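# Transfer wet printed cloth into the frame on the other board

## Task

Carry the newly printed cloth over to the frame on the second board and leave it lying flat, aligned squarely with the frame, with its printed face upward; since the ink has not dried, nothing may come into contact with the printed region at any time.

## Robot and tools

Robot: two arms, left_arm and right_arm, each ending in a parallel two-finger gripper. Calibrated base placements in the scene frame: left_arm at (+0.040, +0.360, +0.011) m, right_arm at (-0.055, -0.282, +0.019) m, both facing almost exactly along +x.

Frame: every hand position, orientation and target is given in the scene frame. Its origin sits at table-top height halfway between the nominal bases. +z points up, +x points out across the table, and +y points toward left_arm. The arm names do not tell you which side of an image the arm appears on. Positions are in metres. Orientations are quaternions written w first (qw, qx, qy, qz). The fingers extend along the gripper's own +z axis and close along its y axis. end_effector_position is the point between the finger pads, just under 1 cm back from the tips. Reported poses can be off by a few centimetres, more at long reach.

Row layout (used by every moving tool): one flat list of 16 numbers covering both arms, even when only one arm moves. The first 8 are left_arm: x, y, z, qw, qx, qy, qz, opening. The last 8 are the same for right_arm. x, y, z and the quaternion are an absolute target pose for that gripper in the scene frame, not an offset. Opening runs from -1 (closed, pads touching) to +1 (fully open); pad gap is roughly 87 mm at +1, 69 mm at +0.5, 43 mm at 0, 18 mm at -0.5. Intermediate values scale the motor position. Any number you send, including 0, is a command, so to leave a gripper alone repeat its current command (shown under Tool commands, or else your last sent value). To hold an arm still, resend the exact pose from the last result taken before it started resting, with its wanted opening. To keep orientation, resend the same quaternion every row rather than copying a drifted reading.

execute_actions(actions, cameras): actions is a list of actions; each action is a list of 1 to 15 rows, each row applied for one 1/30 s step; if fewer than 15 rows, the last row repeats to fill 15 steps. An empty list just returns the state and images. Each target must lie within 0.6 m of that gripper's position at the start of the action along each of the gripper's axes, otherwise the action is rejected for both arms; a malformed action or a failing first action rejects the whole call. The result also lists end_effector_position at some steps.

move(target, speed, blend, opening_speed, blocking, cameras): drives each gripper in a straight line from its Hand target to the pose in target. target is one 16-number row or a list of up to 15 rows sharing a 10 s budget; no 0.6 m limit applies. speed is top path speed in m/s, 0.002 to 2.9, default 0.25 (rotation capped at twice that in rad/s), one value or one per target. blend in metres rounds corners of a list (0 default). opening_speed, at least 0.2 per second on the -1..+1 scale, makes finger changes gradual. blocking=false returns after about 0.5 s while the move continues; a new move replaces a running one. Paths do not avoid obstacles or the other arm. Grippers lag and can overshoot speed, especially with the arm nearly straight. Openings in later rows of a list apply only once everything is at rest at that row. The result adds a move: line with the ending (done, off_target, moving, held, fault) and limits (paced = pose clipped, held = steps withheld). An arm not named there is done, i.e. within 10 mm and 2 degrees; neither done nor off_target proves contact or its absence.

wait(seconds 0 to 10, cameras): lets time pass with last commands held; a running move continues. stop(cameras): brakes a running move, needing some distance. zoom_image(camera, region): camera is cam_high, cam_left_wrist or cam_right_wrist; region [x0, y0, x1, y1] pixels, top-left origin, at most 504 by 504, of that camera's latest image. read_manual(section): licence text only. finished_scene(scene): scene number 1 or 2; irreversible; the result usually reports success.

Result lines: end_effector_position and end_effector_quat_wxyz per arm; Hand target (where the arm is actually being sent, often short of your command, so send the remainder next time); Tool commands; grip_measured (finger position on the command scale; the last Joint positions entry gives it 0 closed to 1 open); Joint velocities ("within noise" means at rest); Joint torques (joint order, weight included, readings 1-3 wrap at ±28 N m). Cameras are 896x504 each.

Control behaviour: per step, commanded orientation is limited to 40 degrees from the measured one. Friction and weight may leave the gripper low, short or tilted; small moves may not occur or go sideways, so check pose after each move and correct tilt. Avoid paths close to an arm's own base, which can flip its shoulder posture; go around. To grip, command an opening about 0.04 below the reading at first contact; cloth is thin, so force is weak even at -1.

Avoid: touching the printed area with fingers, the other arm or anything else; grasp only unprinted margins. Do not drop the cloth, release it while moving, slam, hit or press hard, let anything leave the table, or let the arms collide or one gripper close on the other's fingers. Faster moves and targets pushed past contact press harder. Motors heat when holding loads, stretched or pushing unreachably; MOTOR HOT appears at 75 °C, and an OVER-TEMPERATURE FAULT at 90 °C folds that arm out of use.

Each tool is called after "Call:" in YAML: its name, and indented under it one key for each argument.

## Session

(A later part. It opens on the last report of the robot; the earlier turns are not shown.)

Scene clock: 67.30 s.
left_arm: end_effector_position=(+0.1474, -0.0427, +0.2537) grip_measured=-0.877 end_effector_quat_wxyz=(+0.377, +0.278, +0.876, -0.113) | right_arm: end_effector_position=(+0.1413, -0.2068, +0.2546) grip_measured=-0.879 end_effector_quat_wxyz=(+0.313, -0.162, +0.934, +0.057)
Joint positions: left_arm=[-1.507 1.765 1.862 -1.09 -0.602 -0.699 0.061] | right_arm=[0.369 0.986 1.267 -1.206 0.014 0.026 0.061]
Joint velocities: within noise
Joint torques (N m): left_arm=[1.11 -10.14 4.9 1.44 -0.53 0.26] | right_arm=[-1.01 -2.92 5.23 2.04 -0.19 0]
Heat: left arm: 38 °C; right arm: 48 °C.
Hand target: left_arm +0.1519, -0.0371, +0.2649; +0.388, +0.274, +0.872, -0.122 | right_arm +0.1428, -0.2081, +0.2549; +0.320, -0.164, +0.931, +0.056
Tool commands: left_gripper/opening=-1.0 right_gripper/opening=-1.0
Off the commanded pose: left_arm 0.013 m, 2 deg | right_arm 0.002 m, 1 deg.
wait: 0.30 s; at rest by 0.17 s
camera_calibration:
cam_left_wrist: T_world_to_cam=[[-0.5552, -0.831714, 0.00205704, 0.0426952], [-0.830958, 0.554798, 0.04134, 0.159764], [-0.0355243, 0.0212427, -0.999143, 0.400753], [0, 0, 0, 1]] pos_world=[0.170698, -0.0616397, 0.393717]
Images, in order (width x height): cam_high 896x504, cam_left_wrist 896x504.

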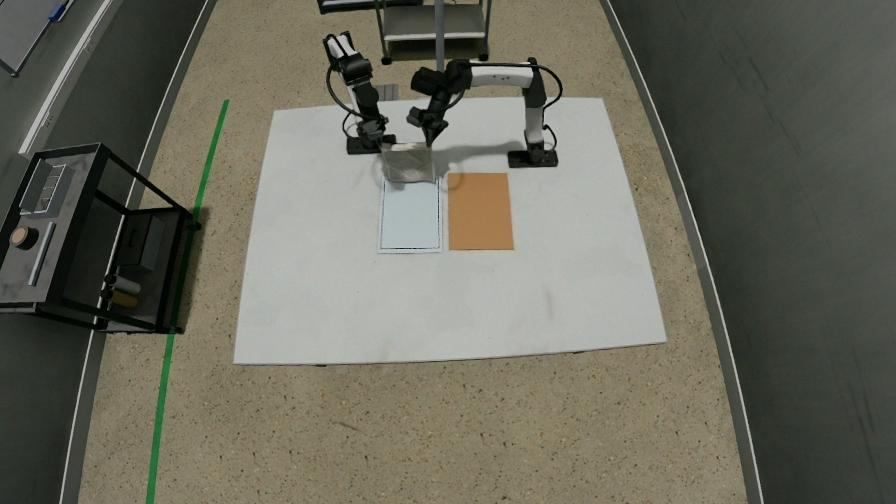

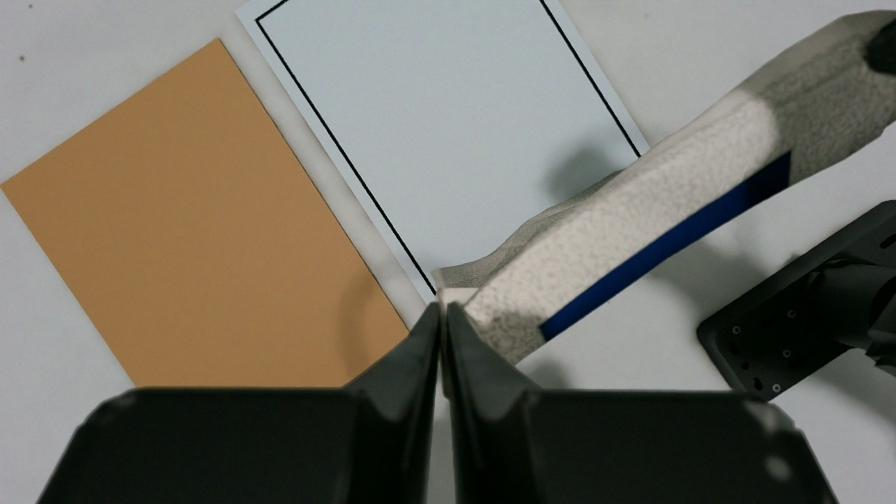

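Call:
move:
  target:
    - [0.172,-0.037,0.265,0.3879,0.2747,0.8712,-0.1223,-1.0,0.162,-0.207,0.255,0.3206,-0.1641,0.9311,0.0565,-1.0]
    - [0.172,-0.037,0.250,0.3879,0.2747,0.8712,-0.1223,-1.0,0.162,-0.207,0.240,0.3206,-0.1641,0.9311,0.0565,-1.0]
  speed: [0.02,0.01]

Call:
zoom_image:
  camera: "cam_high"
  region: [375, 140, 445, 185]

Call:
wait:
  seconds: 0.4

Call:
zoom_image:
  camera: "cam_high"
  region: [375, 140, 445, 185]

Scene clock: 71.10 s.
left_arm: end_effector_position=(+0.1699, -0.0409, +0.2400) grip_measured=-0.877 end_effector_quat_wxyz=(+0.382, +0.276, +0.875, -0.109) | right_arm: end_effector_position=(+0.1609, -0.2055, +0.2387) grip_measured=-0.879 end_effector_quat_wxyz=(+0.311, -0.162, +0.935, +0.057)
Joint positions: left_arm=[-1.449 1.742 1.769 -0.989 -0.584 -0.64 0.061] | right_arm=[0.33 1.026 1.213 -1.115 -0.009 -0.004 0.061]
Joint velocities: within noise
Joint torques (N m): left_arm=[1.09 -9.95 5.05 1.51 -0.32 0.26] | right_arm=[-1.01 -3.92 5.48 2.02 -0.22 0]
Heat: left arm: 39 °C; right arm: 47 °C.
Hand target: left_arm +0.1720, -0.0371, +0.2500; +0.388, +0.275, +0.871, -0.122 | right_arm +0.1622, -0.2070, +0.2401; +0.321, -0.164, +0.931, +0.056
Off the commanded pose: left_arm 0.011 m, 2 deg | right_arm 0.002 m, 1 deg.
move: off_target (left_arm)
camera_calibration:
cam_left_wrist: T_world_to_cam=[[-0.548798, -0.835929, -0.00657487, 0.0575962], [-0.835607, 0.548325, 0.0331783, 0.180437], [-0.0241296, 0.0237022, -0.999428, 0.386138], [0, 0, 0, 1]] pos_world=[0.191701, -0.0599443, 0.380309]
cam_right_wrist: T_world_to_cam=[[0.339275, -0.940264, -0.0282092, -0.240921], [-0.910906, -0.335873, 0.239665, 0.0400765], [-0.234823, -0.0556166, -0.970446, 0.398183], [0, 0, 0, 1]] pos_world=[0.211747, -0.190923, 0.370014]

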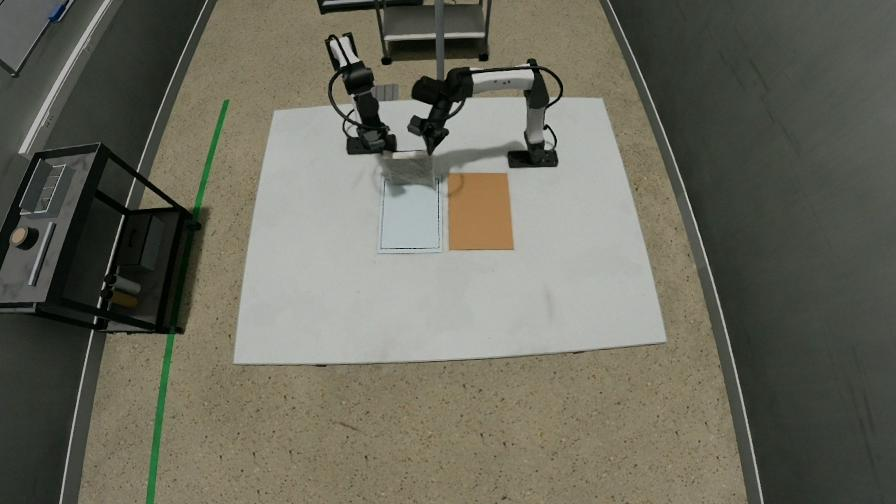

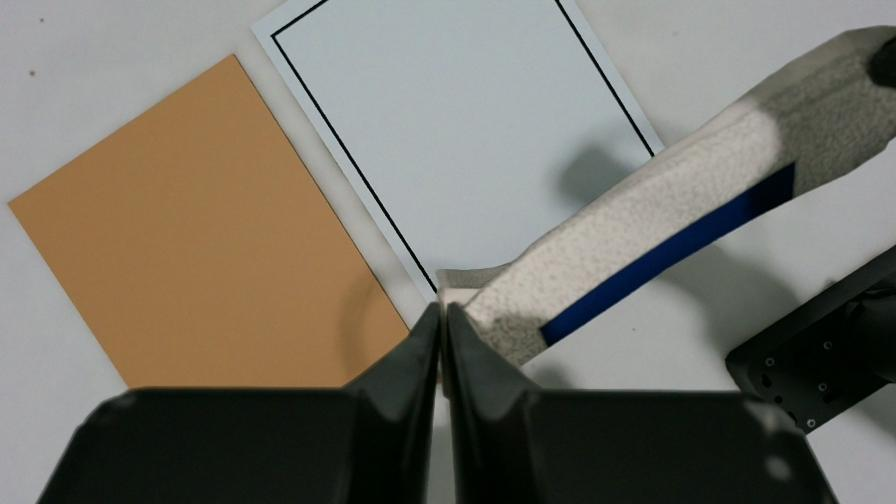

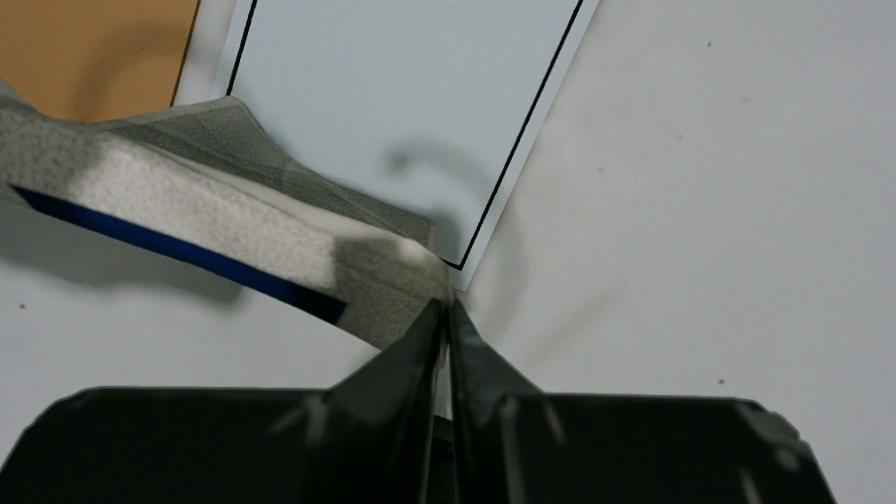

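Scaled by 7.200 from the camera's 896x504 image, which has a finer 1280x720 frame.

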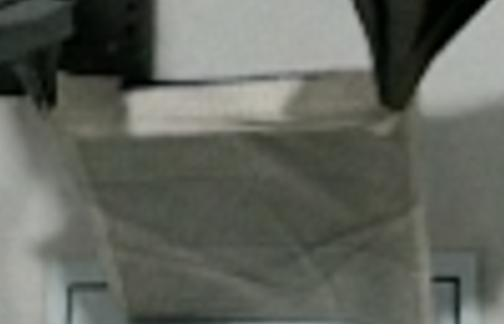

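Scene clock: 71.50 s.
left_arm: end_effector_position=(+0.1699, -0.0409, +0.2400) grip_measured=-0.877 end_effector_quat_wxyz=(+0.382, +0.276, +0.875, -0.109) | right_arm: end_effector_position=(+0.1609, -0.2055, +0.2387) grip_measured=-0.879 end_effector_quat_wxyz=(+0.311, -0.162, +0.935, +0.057)
Joint positions: left_arm=[-1.449 1.742 1.769 -0.989 -0.584 -0.64 0.061] | right_arm=[0.33 1.026 1.213 -1.115 -0.009 -0.004 0.061]
Joint velocities: within noise
Joint torques (N m): left_arm=[1.09 -9.96 5.05 1.52 -0.32 0.26] | right_arm=[-0.98 -4.01 5.41 2.04 -0.21 -0.01]
Heat: left arm: 39 °C; right arm: 47 °C.
Hand target: left_arm +0.1720, -0.0370, +0.2499; +0.388, +0.275, +0.871, -0.122 | right_arm +0.1621, -0.2070, +0.2401; +0.321, -0.164, +0.931, +0.056
Tool commands: left_gripper/opening=-1.0 right_gripper/opening=-1.0
Off the commanded pose: left_arm 0.011 m, 2 deg | right_arm 0.002 m, 1 deg.
wait: 0.40 s; at rest by 0.17 s
camera_calibration:
cam_left_wrist: T_world_to_cam=[[-0.548798, -0.835929, -0.00657487, 0.0575962], [-0.835607, 0.548325, 0.0331783, 0.180437], [-0.0241296, 0.0237022, -0.999428, 0.386138], [0, 0, 0, 1]] pos_world=[0.191701, -0.0599443, 0.380309]
cam_right_wrist: T_world_to_cam=[[0.339275, -0.940264, -0.0282092, -0.240921], [-0.910906, -0.335873, 0.239665, 0.0400765], [-0.234823, -0.0556166, -0.970446, 0.398183], [0, 0, 0, 1]] pos_world=[0.211747, -0.190923, 0.370014]

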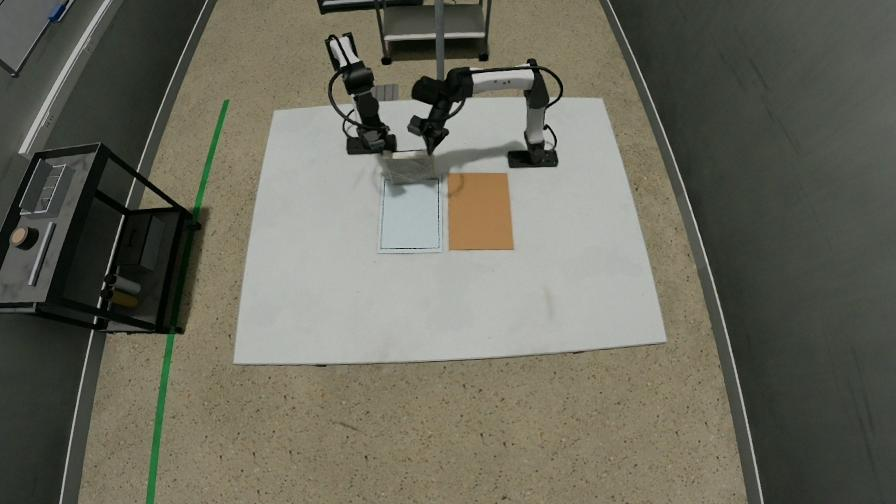

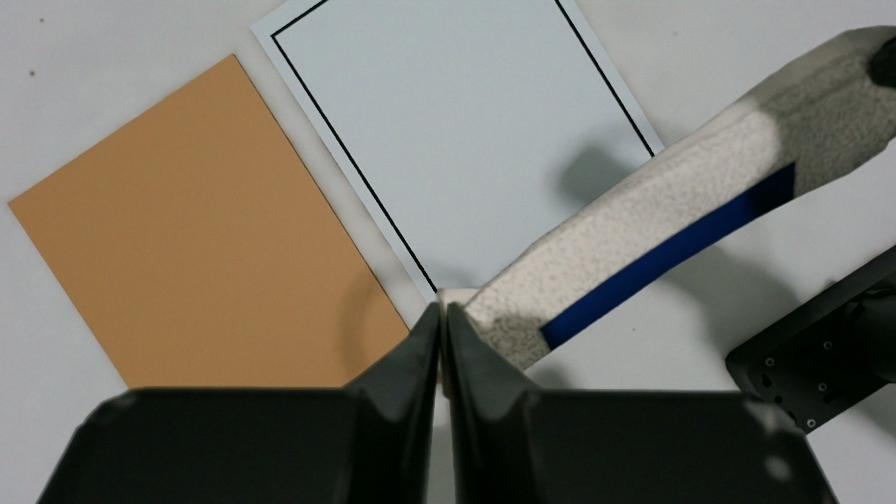

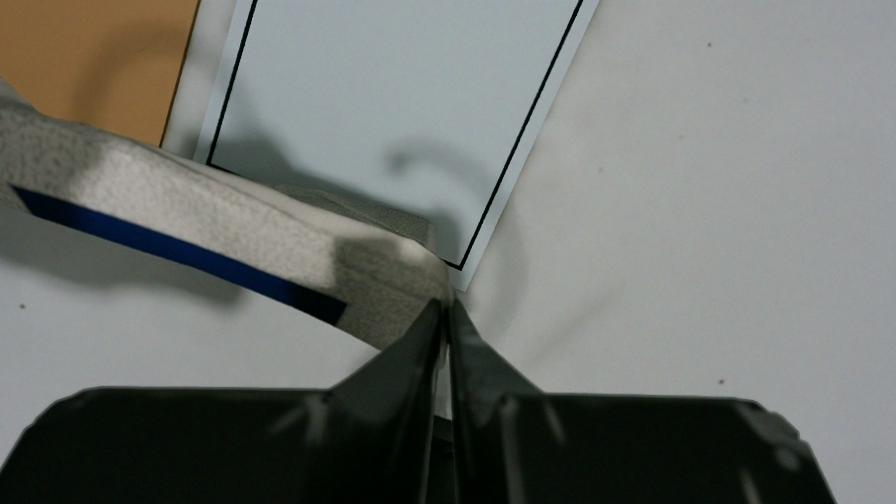

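Scaled by 7.200 from the camera's 896x504 image, which has a finer 1280x720 frame.

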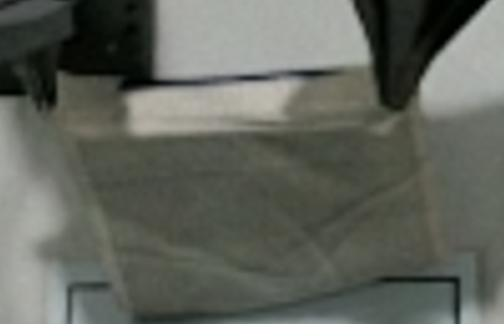

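Call:
move:
  target: [0.172,-0.038,0.241,0.3879,0.2747,0.8712,-0.1223,-1.0,0.162,-0.207,0.229,0.3206,-0.1641,0.9311,0.0565,-1.0]
  speed: 0.01

Call:
zoom_image:
  camera: "cam_high"
  region: [375, 140, 445, 185]

Call:
wait:
  seconds: 0.4

Call:
zoom_image:
  camera: "cam_high"
  region: [375, 140, 445, 185]

Scene clock: 73.93 s.
left_arm: end_effector_position=(+0.1700, -0.0414, +0.2317) grip_measured=-0.877 end_effector_quat_wxyz=(+0.382, +0.276, +0.875, -0.109) | right_arm: end_effector_position=(+0.1605, -0.2057, +0.2287) grip_measured=-0.879 end_effector_quat_wxyz=(+0.313, -0.162, +0.934, +0.057)
Joint positions: left_arm=[-1.449 1.735 1.726 -0.952 -0.584 -0.64 0.061] | right_arm=[0.33 1.005 1.159 -1.079 -0.009 -0.005 0.061]
Joint velocities: within noise
Joint torques (N m): left_arm=[1.06 -9.81 5.12 1.52 -0.31 0.25] | right_arm=[-1.06 -3.4 5.45 2.02 -0.21 0]
Heat: left arm: 39 °C; right arm: 46 °C.
Hand target: left_arm +0.1720, -0.0381, +0.2410; +0.388, +0.275, +0.871, -0.122 | right_arm +0.1621, -0.2070, +0.2290; +0.321, -0.164, +0.931, +0.056
Off the commanded pose: left_arm 0.010 m, 2 deg | right_arm 0.002 m, 1 deg.
move: done
camera_calibration:
cam_left_wrist: T_world_to_cam=[[-0.54884, -0.835907, -0.00587471, 0.0569556], [-0.835582, 0.548398, 0.0326028, 0.181149], [-0.0240312, 0.0228025, -0.999451, 0.377688], [0, 0, 0, 1]] pos_world=[0.191701, -0.0603443, 0.371909]
cam_right_wrist: T_world_to_cam=[[0.340525, -0.93984, -0.0272543, -0.241575], [-0.911481, -0.337086, 0.235744, 0.0427563], [-0.230748, -0.0554348, -0.971433, 0.38796], [0, 0, 0, 1]] pos_world=[0.210755, -0.191122, 0.360213]

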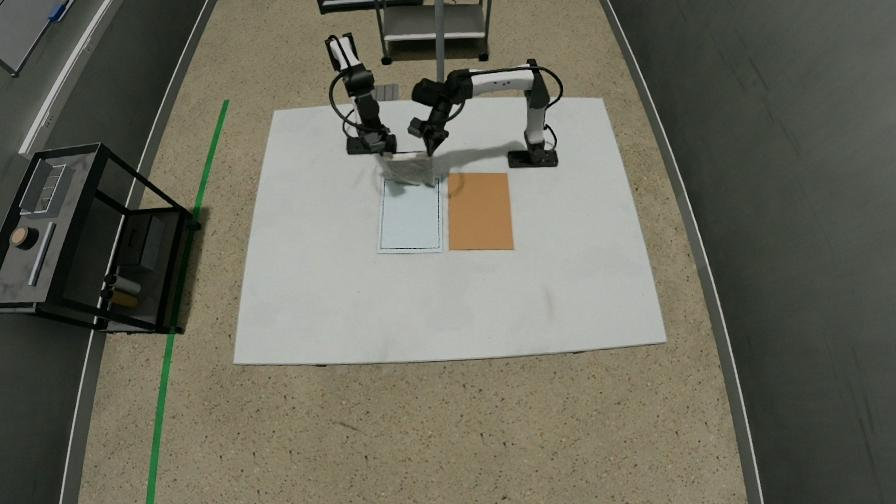

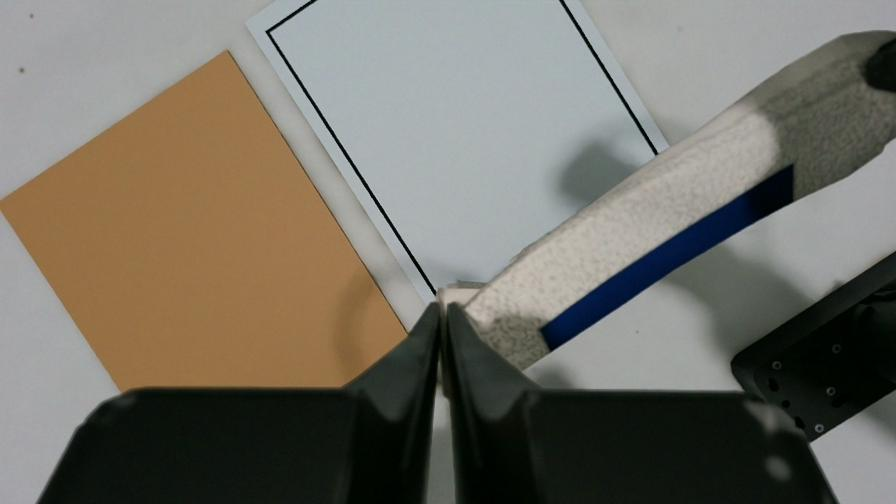

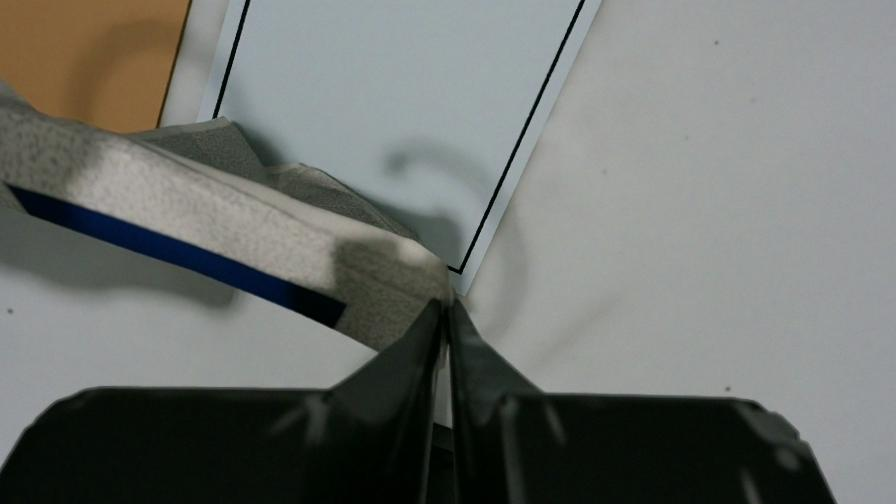

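Scaled by 7.200 from the camera's 896x504 image, which has a finer 1280x720 frame.

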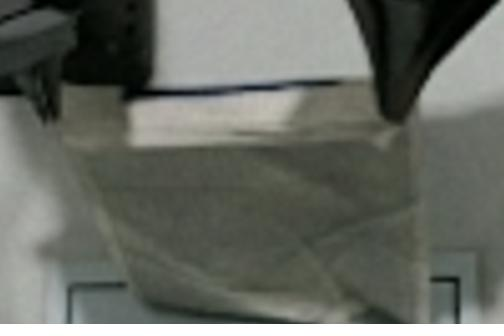

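Scene clock: 74.33 s.
left_arm: end_effector_position=(+0.1700, -0.0414, +0.2317) grip_measured=-0.877 end_effector_quat_wxyz=(+0.382, +0.276, +0.875, -0.109) | right_arm: end_effector_position=(+0.1605, -0.2057, +0.2287) grip_measured=-0.879 end_effector_quat_wxyz=(+0.313, -0.162, +0.934, +0.057)
Joint positions: left_arm=[-1.449 1.735 1.726 -0.952 -0.584 -0.64 0.061] | right_arm=[0.33 1.005 1.159 -1.079 -0.009 -0.005 0.061]
Joint velocities: within noise
Joint torques (N m): left_arm=[1.07 -9.83 5.12 1.52 -0.32 0.25] | right_arm=[-0.98 -3.45 5.46 2.03 -0.25 0.01]
Heat: left arm: 39 °C; right arm: 46 °C.
Hand target: left_arm +0.1720, -0.0381, +0.2410; +0.388, +0.275, +0.871, -0.122 | right_arm +0.1621, -0.2070, +0.2290; +0.321, -0.164, +0.931, +0.056
Tool commands: left_gripper/opening=-1.0 right_gripper/opening=-1.0
Off the commanded pose: left_arm 0.010 m, 2 deg | right_arm 0.002 m, 1 deg.
wait: 0.40 s; at rest by 0.17 s
camera_calibration:
cam_left_wrist: T_world_to_cam=[[-0.54884, -0.835907, -0.00587471, 0.0569556], [-0.835582, 0.548398, 0.0326028, 0.181149], [-0.0240312, 0.0228025, -0.999451, 0.377688], [0, 0, 0, 1]] pos_world=[0.191701, -0.0603443, 0.371909]
cam_right_wrist: T_world_to_cam=[[0.340525, -0.93984, -0.0272543, -0.241575], [-0.911481, -0.337086, 0.235744, 0.0427563], [-0.230748, -0.0554348, -0.971433, 0.38796], [0, 0, 0, 1]] pos_world=[0.210755, -0.191122, 0.360213]

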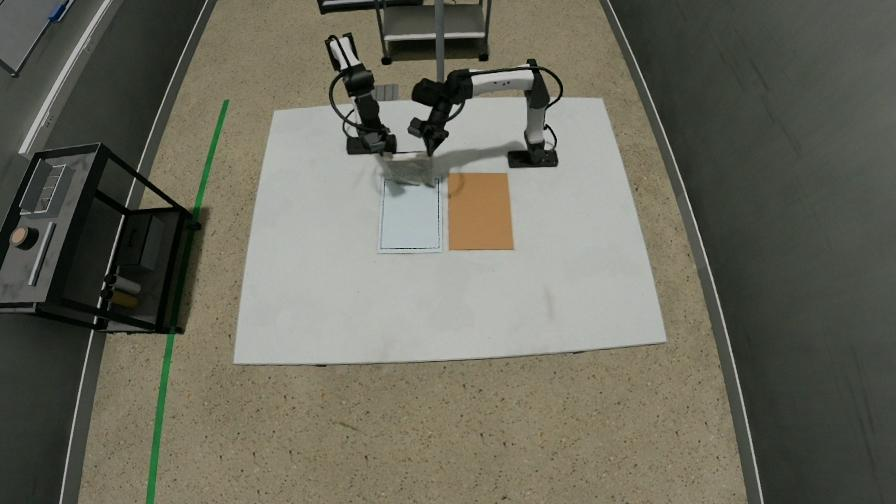

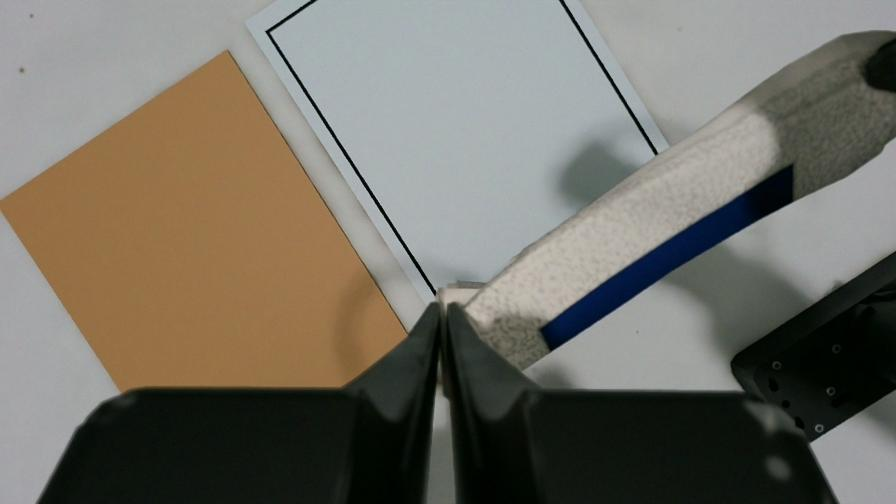

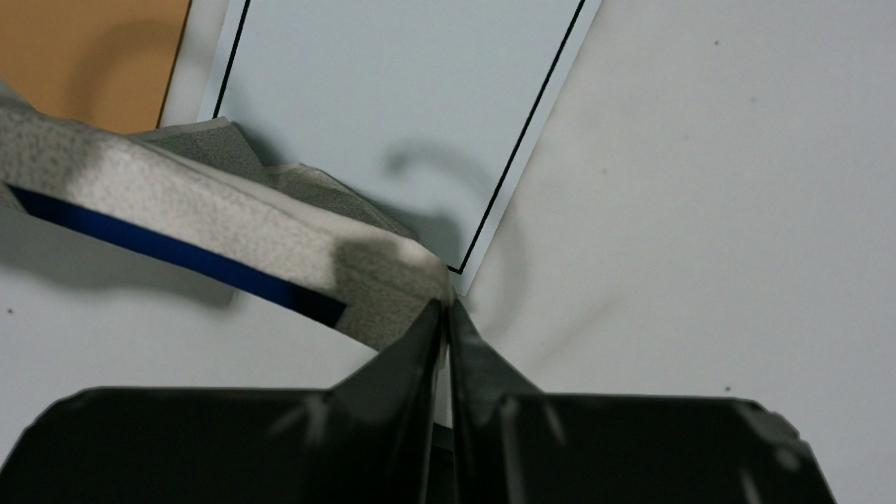

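Scaled by 7.200 from the camera's 896x504 image, which has a finer 1280x720 frame.

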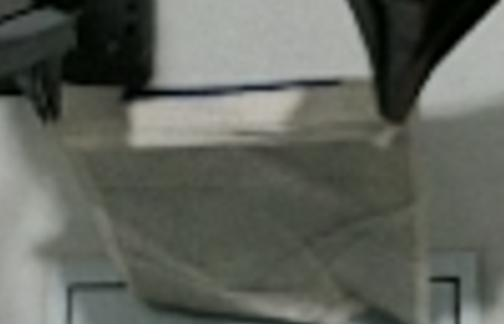

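Call:
move:
  target:
    - [0.142,-0.036,0.262,0.3879,0.2747,0.8712,-0.1223,-1.0,0.132,-0.207,0.250,0.3206,-0.1641,0.9311,0.0565,-1.0]
    - [0.137,-0.036,0.245,0.3879,0.2747,0.8712,-0.1223,-1.0,0.127,-0.207,0.233,0.3206,-0.1641,0.9311,0.0565,-1.0]
  speed: [0.03,0.02]

Call:
zoom_image:
  camera: "cam_high"
  region: [375, 140, 445, 185]

Call:
wait:
  seconds: 0.4

Call:
zoom_image:
  camera: "cam_high"
  region: [375, 140, 445, 185]

Scene clock: 78.93 s.
left_arm: end_effector_position=(+0.1369, -0.0410, +0.2351) grip_measured=-0.877 end_effector_quat_wxyz=(+0.376, +0.286, +0.874, -0.113) | right_arm: end_effector_position=(+0.1287, -0.2029, +0.2360) grip_measured=-0.879 end_effector_quat_wxyz=(+0.322, -0.169, +0.929, +0.067)
Joint positions: left_arm=[-1.535 1.735 1.752 -1.023 -0.61 -0.709 0.061] | right_arm=[0.409 0.894 1.143 -1.149 0.019 0.049 0.061]
Joint velocities: within noise
Joint torques (N m): left_arm=[-0.2 -9.74 5.07 1.32 -0.71 -0.12] | right_arm=[0.05 -2.1 5.31 1.83 0.1 0.21]
Heat: left arm: 40 °C; right arm: 45 °C.
Hand target: left_arm +0.1372, -0.0358, +0.2447; +0.387, +0.275, +0.872, -0.122 | right_arm +0.1270, -0.2072, +0.2331; +0.321, -0.164, +0.931, +0.056
Off the commanded pose: left_arm 0.011 m, 2 deg | right_arm 0.005 m, 1 deg.
move: off_target (left_arm)
camera_calibration:
cam_left_wrist: T_world_to_cam=[[-0.568605, -0.822601, -0.00407865, 0.042046], [-0.821916, 0.567914, 0.0439093, 0.149504], [-0.0338035, 0.0283194, -0.999027, 0.381778], [0, 0, 0, 1]] pos_world=[0.159693, -0.06113, 0.375014]
cam_right_wrist: T_world_to_cam=[[0.359441, -0.932365, -0.0387123, -0.226009], [-0.908753, -0.359162, 0.212535, 0.0135859], [-0.212064, -0.0412138, -0.976386, 0.389544], [0, 0, 0, 1]] pos_world=[0.176191, -0.189789, 0.368709]

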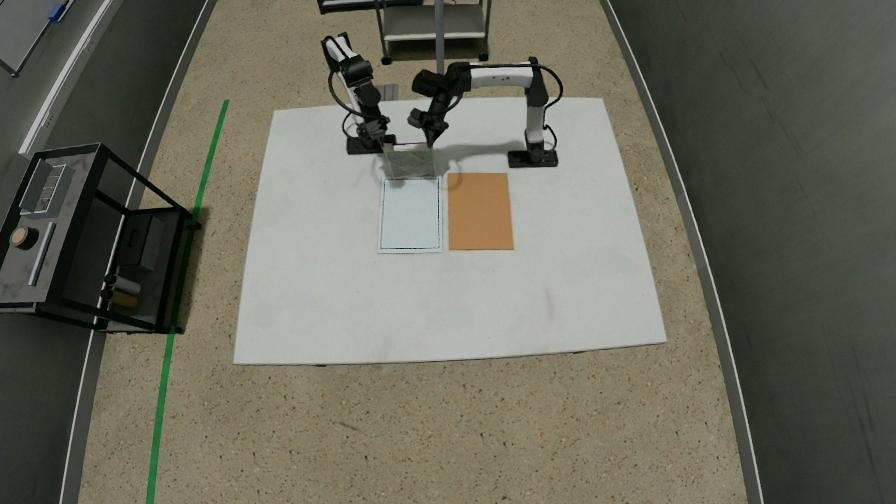

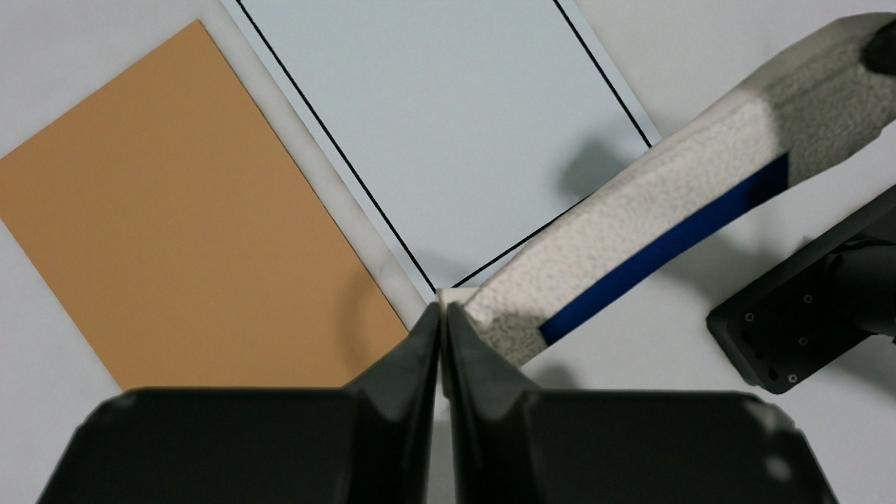

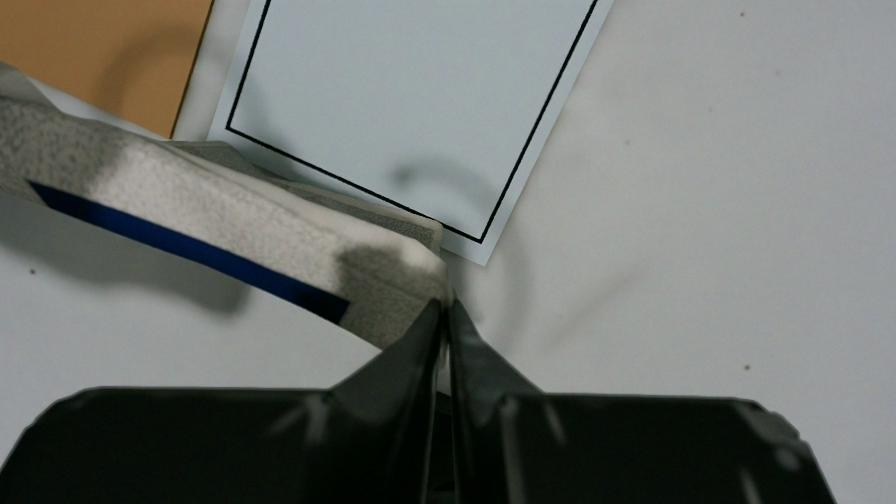

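Scaled by 7.200 from the camera's 896x504 image, which has a finer 1280x720 frame.

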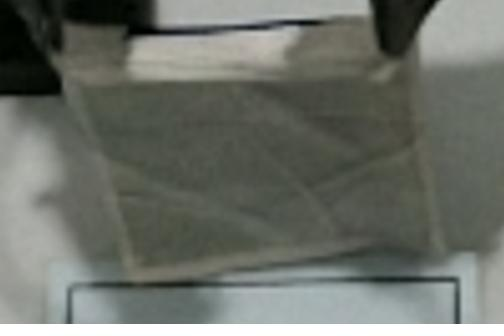

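Scene clock: 79.33 s.
left_arm: end_effector_position=(+0.1369, -0.0410, +0.2351) grip_measured=-0.877 end_effector_quat_wxyz=(+0.376, +0.286, +0.874, -0.113) | right_arm: end_effector_position=(+0.1287, -0.2029, +0.2360) grip_measured=-0.879 end_effector_quat_wxyz=(+0.322, -0.169, +0.929, +0.067)
Joint positions: left_arm=[-1.535 1.735 1.752 -1.023 -0.61 -0.709 0.061] | right_arm=[0.409 0.894 1.143 -1.149 0.019 0.049 0.061]
Joint velocities: within noise
Joint torques (N m): left_arm=[-0.16 -9.72 5.05 1.32 -0.71 -0.11] | right_arm=[0.08 -2.07 5.22 1.81 0.09 0.22]
Heat: left arm: 40 °C; right arm: 45 °C.
Hand target: left_arm +0.1372, -0.0358, +0.2447; +0.387, +0.275, +0.872, -0.122 | right_arm +0.1270, -0.2072, +0.2331; +0.321, -0.164, +0.931, +0.056
Tool commands: left_gripper/opening=-1.0 right_gripper/opening=-1.0
Off the commanded pose: left_arm 0.011 m, 2 deg | right_arm 0.005 m, 1 deg.
wait: 0.40 s; at rest by 0.17 s
camera_calibration:
cam_left_wrist: T_world_to_cam=[[-0.568605, -0.822601, -0.00407865, 0.042046], [-0.821916, 0.567914, 0.0439093, 0.149504], [-0.0338035, 0.0283194, -0.999027, 0.381778], [0, 0, 0, 1]] pos_world=[0.159693, -0.06113, 0.375014]
cam_right_wrist: T_world_to_cam=[[0.359441, -0.932365, -0.0387123, -0.226009], [-0.908753, -0.359162, 0.212535, 0.0135859], [-0.212064, -0.0412138, -0.976386, 0.389544], [0, 0, 0, 1]] pos_world=[0.176191, -0.189789, 0.368709]

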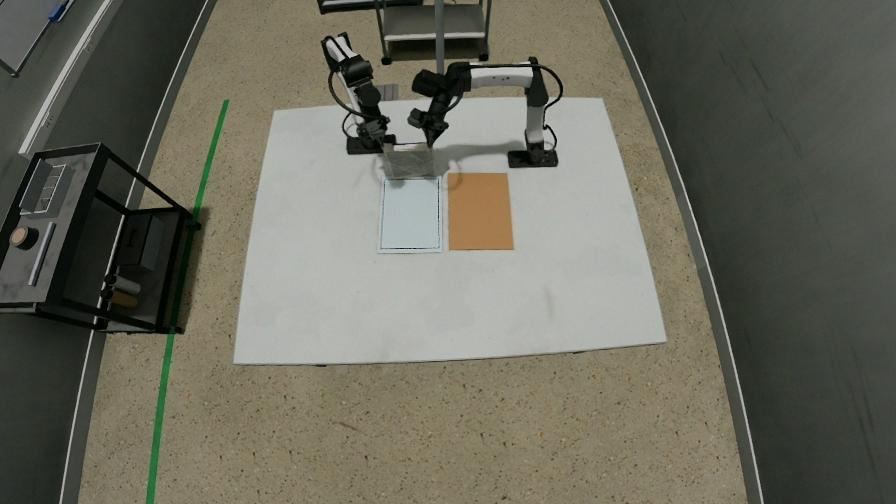

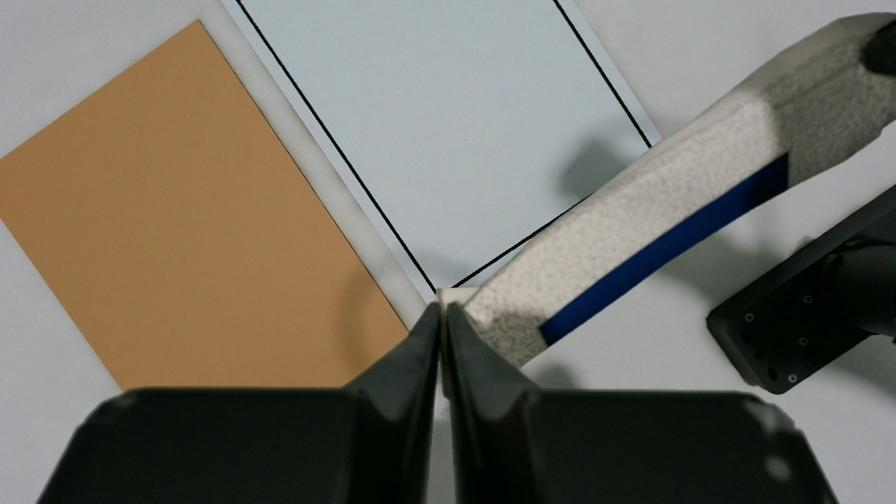

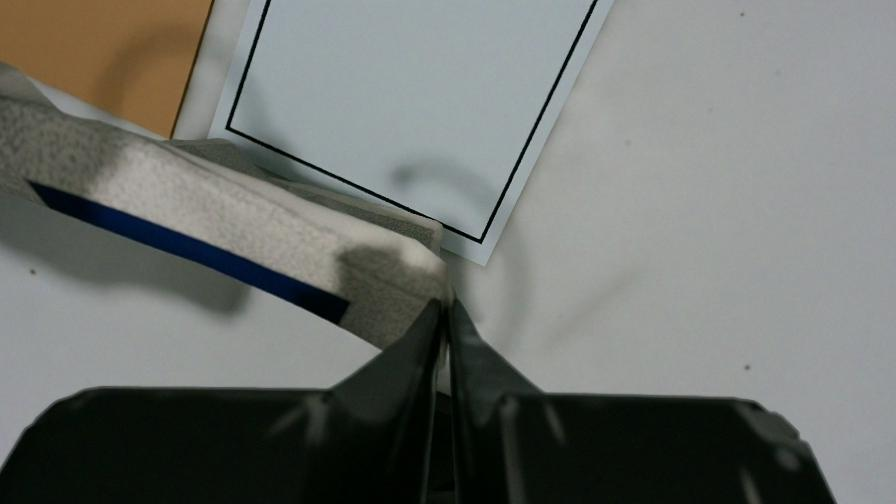

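Scaled by 7.200 from the camera's 896x504 image, which has a finer 1280x720 frame.

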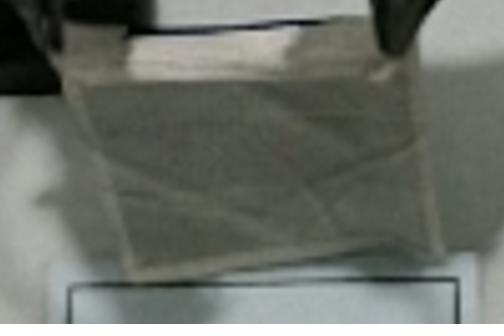

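Call:
move:
  target: [0.172,-0.036,0.235,0.3879,0.2747,0.8712,-0.1223,-1.0,0.152,-0.207,0.226,0.3206,-0.1641,0.9311,0.0565,-1.0]
  speed: 0.03

Call:
zoom_image:
  camera: "cam_high"
  region: [375, 150, 445, 195]

Scene clock: 82.10 s.
left_arm: end_effector_position=(+0.1699, -0.0404, +0.2256) grip_measured=-0.877 end_effector_quat_wxyz=(+0.382, +0.274, +0.875, -0.111) | right_arm: end_effector_position=(+0.1490, -0.2060, +0.2296) grip_measured=-0.879 end_effector_quat_wxyz=(+0.322, -0.161, +0.931, +0.059)
Joint positions: left_arm=[-1.449 1.722 1.686 -0.922 -0.582 -0.642 0.061] | right_arm=[0.353 0.947 1.132 -1.088 0.003 0.015 0.061]
Joint velocities: within noise
Joint torques (N m): left_arm=[1.07 -9.88 5.12 1.49 -0.33 0.27] | right_arm=[-1.02 -1.26 5.45 2.04 -0.21 -0.02]
Heat: left arm: 41 °C; right arm: 45 °C.
Hand target: left_arm +0.1720, -0.0363, +0.2350; +0.388, +0.274, +0.871, -0.122 | right_arm +0.1519, -0.2068, +0.2260; +0.321, -0.164, +0.931, +0.057
Off the commanded pose: left_arm 0.011 m, 2 deg | right_arm 0.005 m, 1 deg.
move: off_target (left_arm)
camera_calibration:
cam_left_wrist: T_world_to_cam=[[-0.548028, -0.836458, -0.00141181, 0.0564915], [-0.83607, 0.547721, 0.0314349, 0.181029], [-0.0255207, 0.0184076, -0.999505, 0.371807], [0, 0, 0, 1]] pos_world=[0.191801, -0.0587448, 0.366012]
cam_right_wrist: T_world_to_cam=[[0.339915, -0.939987, -0.0297029, -0.237276], [-0.916045, -0.338076, 0.21579, 0.0369771], [-0.212882, -0.046141, -0.975988, 0.386417], [0, 0, 0, 1]] pos_world=[0.196787, -0.192706, 0.362111]

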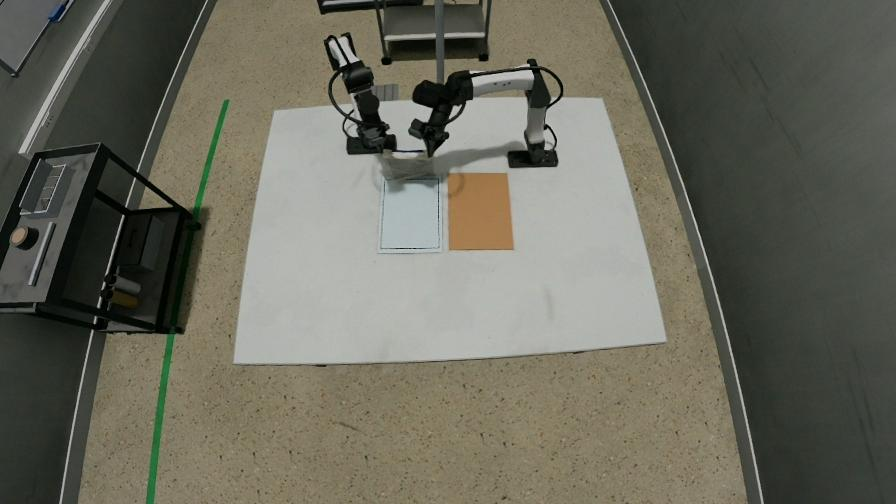

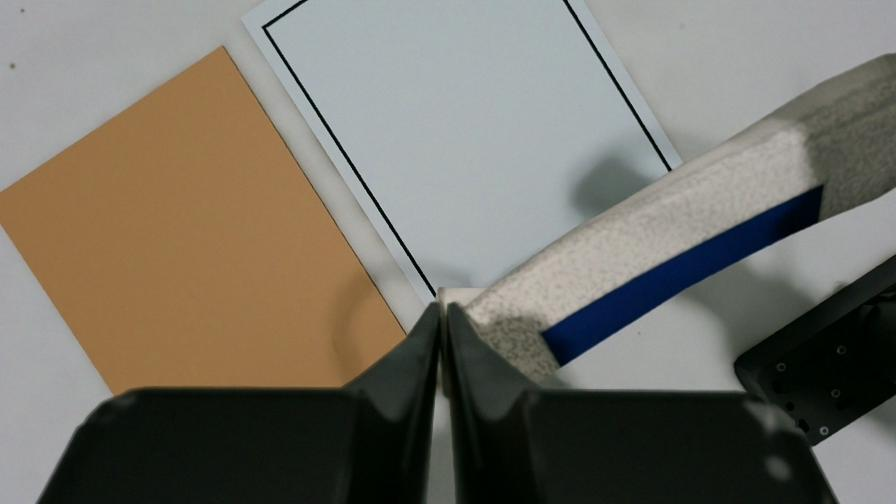

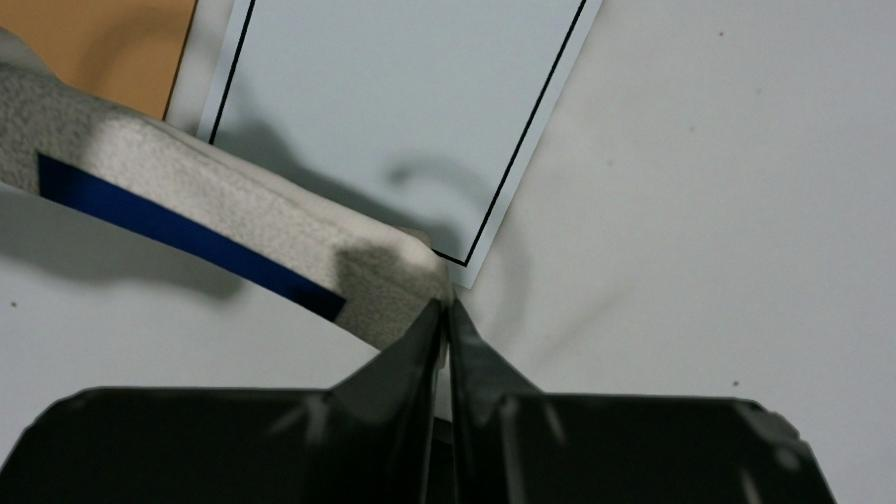

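Scaled by 7.200 from the camera's 896x504 image, which has a finer 1280x720 frame.

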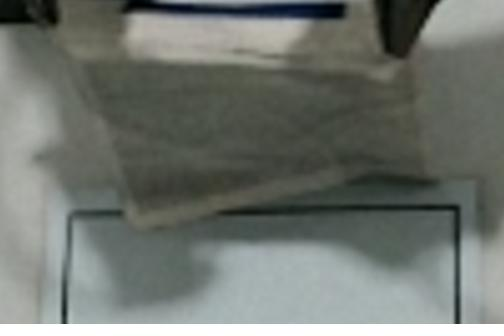

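Call:
move:
  target: [0.202,-0.038,0.240,0.3879,0.2747,0.8712,-0.1223,-1.0,0.156,-0.207,0.226,0.3206,-0.1641,0.9311,0.0565,-1.0]
  speed: 0.03
  cameras: ["cam_high","cam_right_wrist"]

Call:
zoom_image:
  camera: "cam_high"
  region: [375, 150, 445, 195]

Scene clock: 84.03 s.
left_arm: end_effector_position=(+0.1967, -0.0362, +0.2255) grip_measured=-0.877 end_effector_quat_wxyz=(+0.376, +0.277, +0.877, -0.109) | right_arm: end_effector_position=(+0.1539, -0.2050, +0.2290) grip_measured=-0.879 end_effector_quat_wxyz=(+0.324, -0.161, +0.930, +0.061)
Joint positions: left_arm=[-1.366 1.722 1.686 -0.892 -0.524 -0.567 0.061] | right_arm=[0.344 0.96 1.132 -1.071 -0.004 0.009 0.061]
Joint velocities: within noise
Joint torques (N m): left_arm=[1.24 -8.25 8.34 1.5 -0.36 0.3] | right_arm=[-1.13 -1.35 5.93 1.95 -0.17 -0.02]
Heat: left arm: 41 °C; right arm: 45 °C.
Hand target: left_arm +0.2018, -0.0375, +0.2398; +0.388, +0.274, +0.871, -0.122 | right_arm +0.1560, -0.2069, +0.2261; +0.321, -0.164, +0.931, +0.057
Off the commanded pose: left_arm 0.016 m, 2 deg | right_arm 0.004 m, 1 deg.
move: off_target (left_arm)
camera_calibration:
cam_right_wrist: T_world_to_cam=[[0.341129, -0.939474, -0.0319188, -0.237591], [-0.916263, -0.339902, 0.211963, 0.0424516], [-0.209983, -0.0430609, -0.976756, 0.387397], [0, 0, 0, 1]] pos_world=[0.201293, -0.1921, 0.36181]
Images, in order (width x height): cam_high 896x504, cam_right_wrist 896x504.

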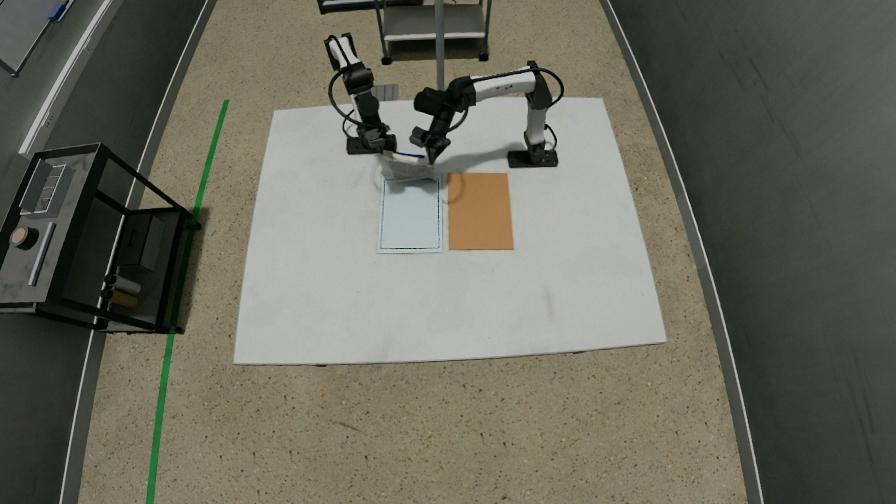

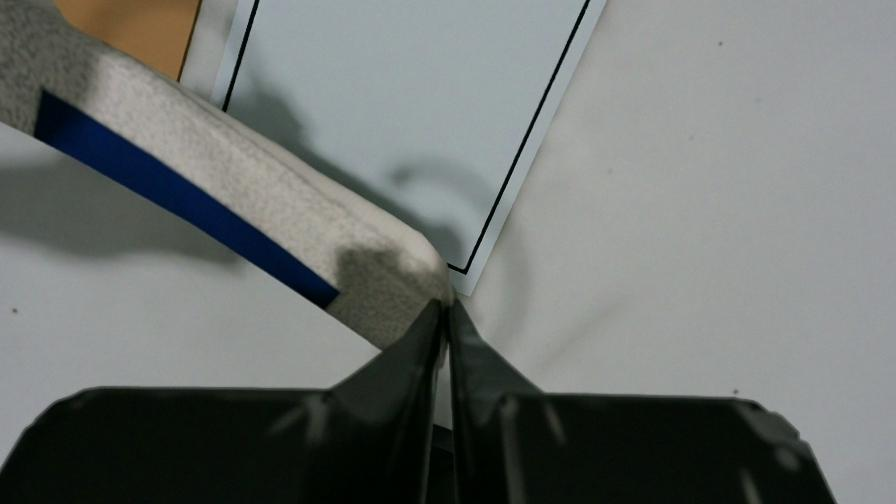

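Scaled by 7.200 from the camera's 896x504 image, which has a finer 1280x720 frame.

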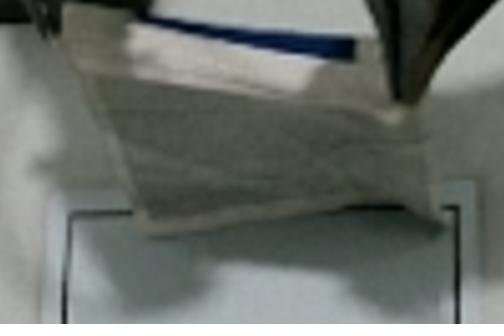

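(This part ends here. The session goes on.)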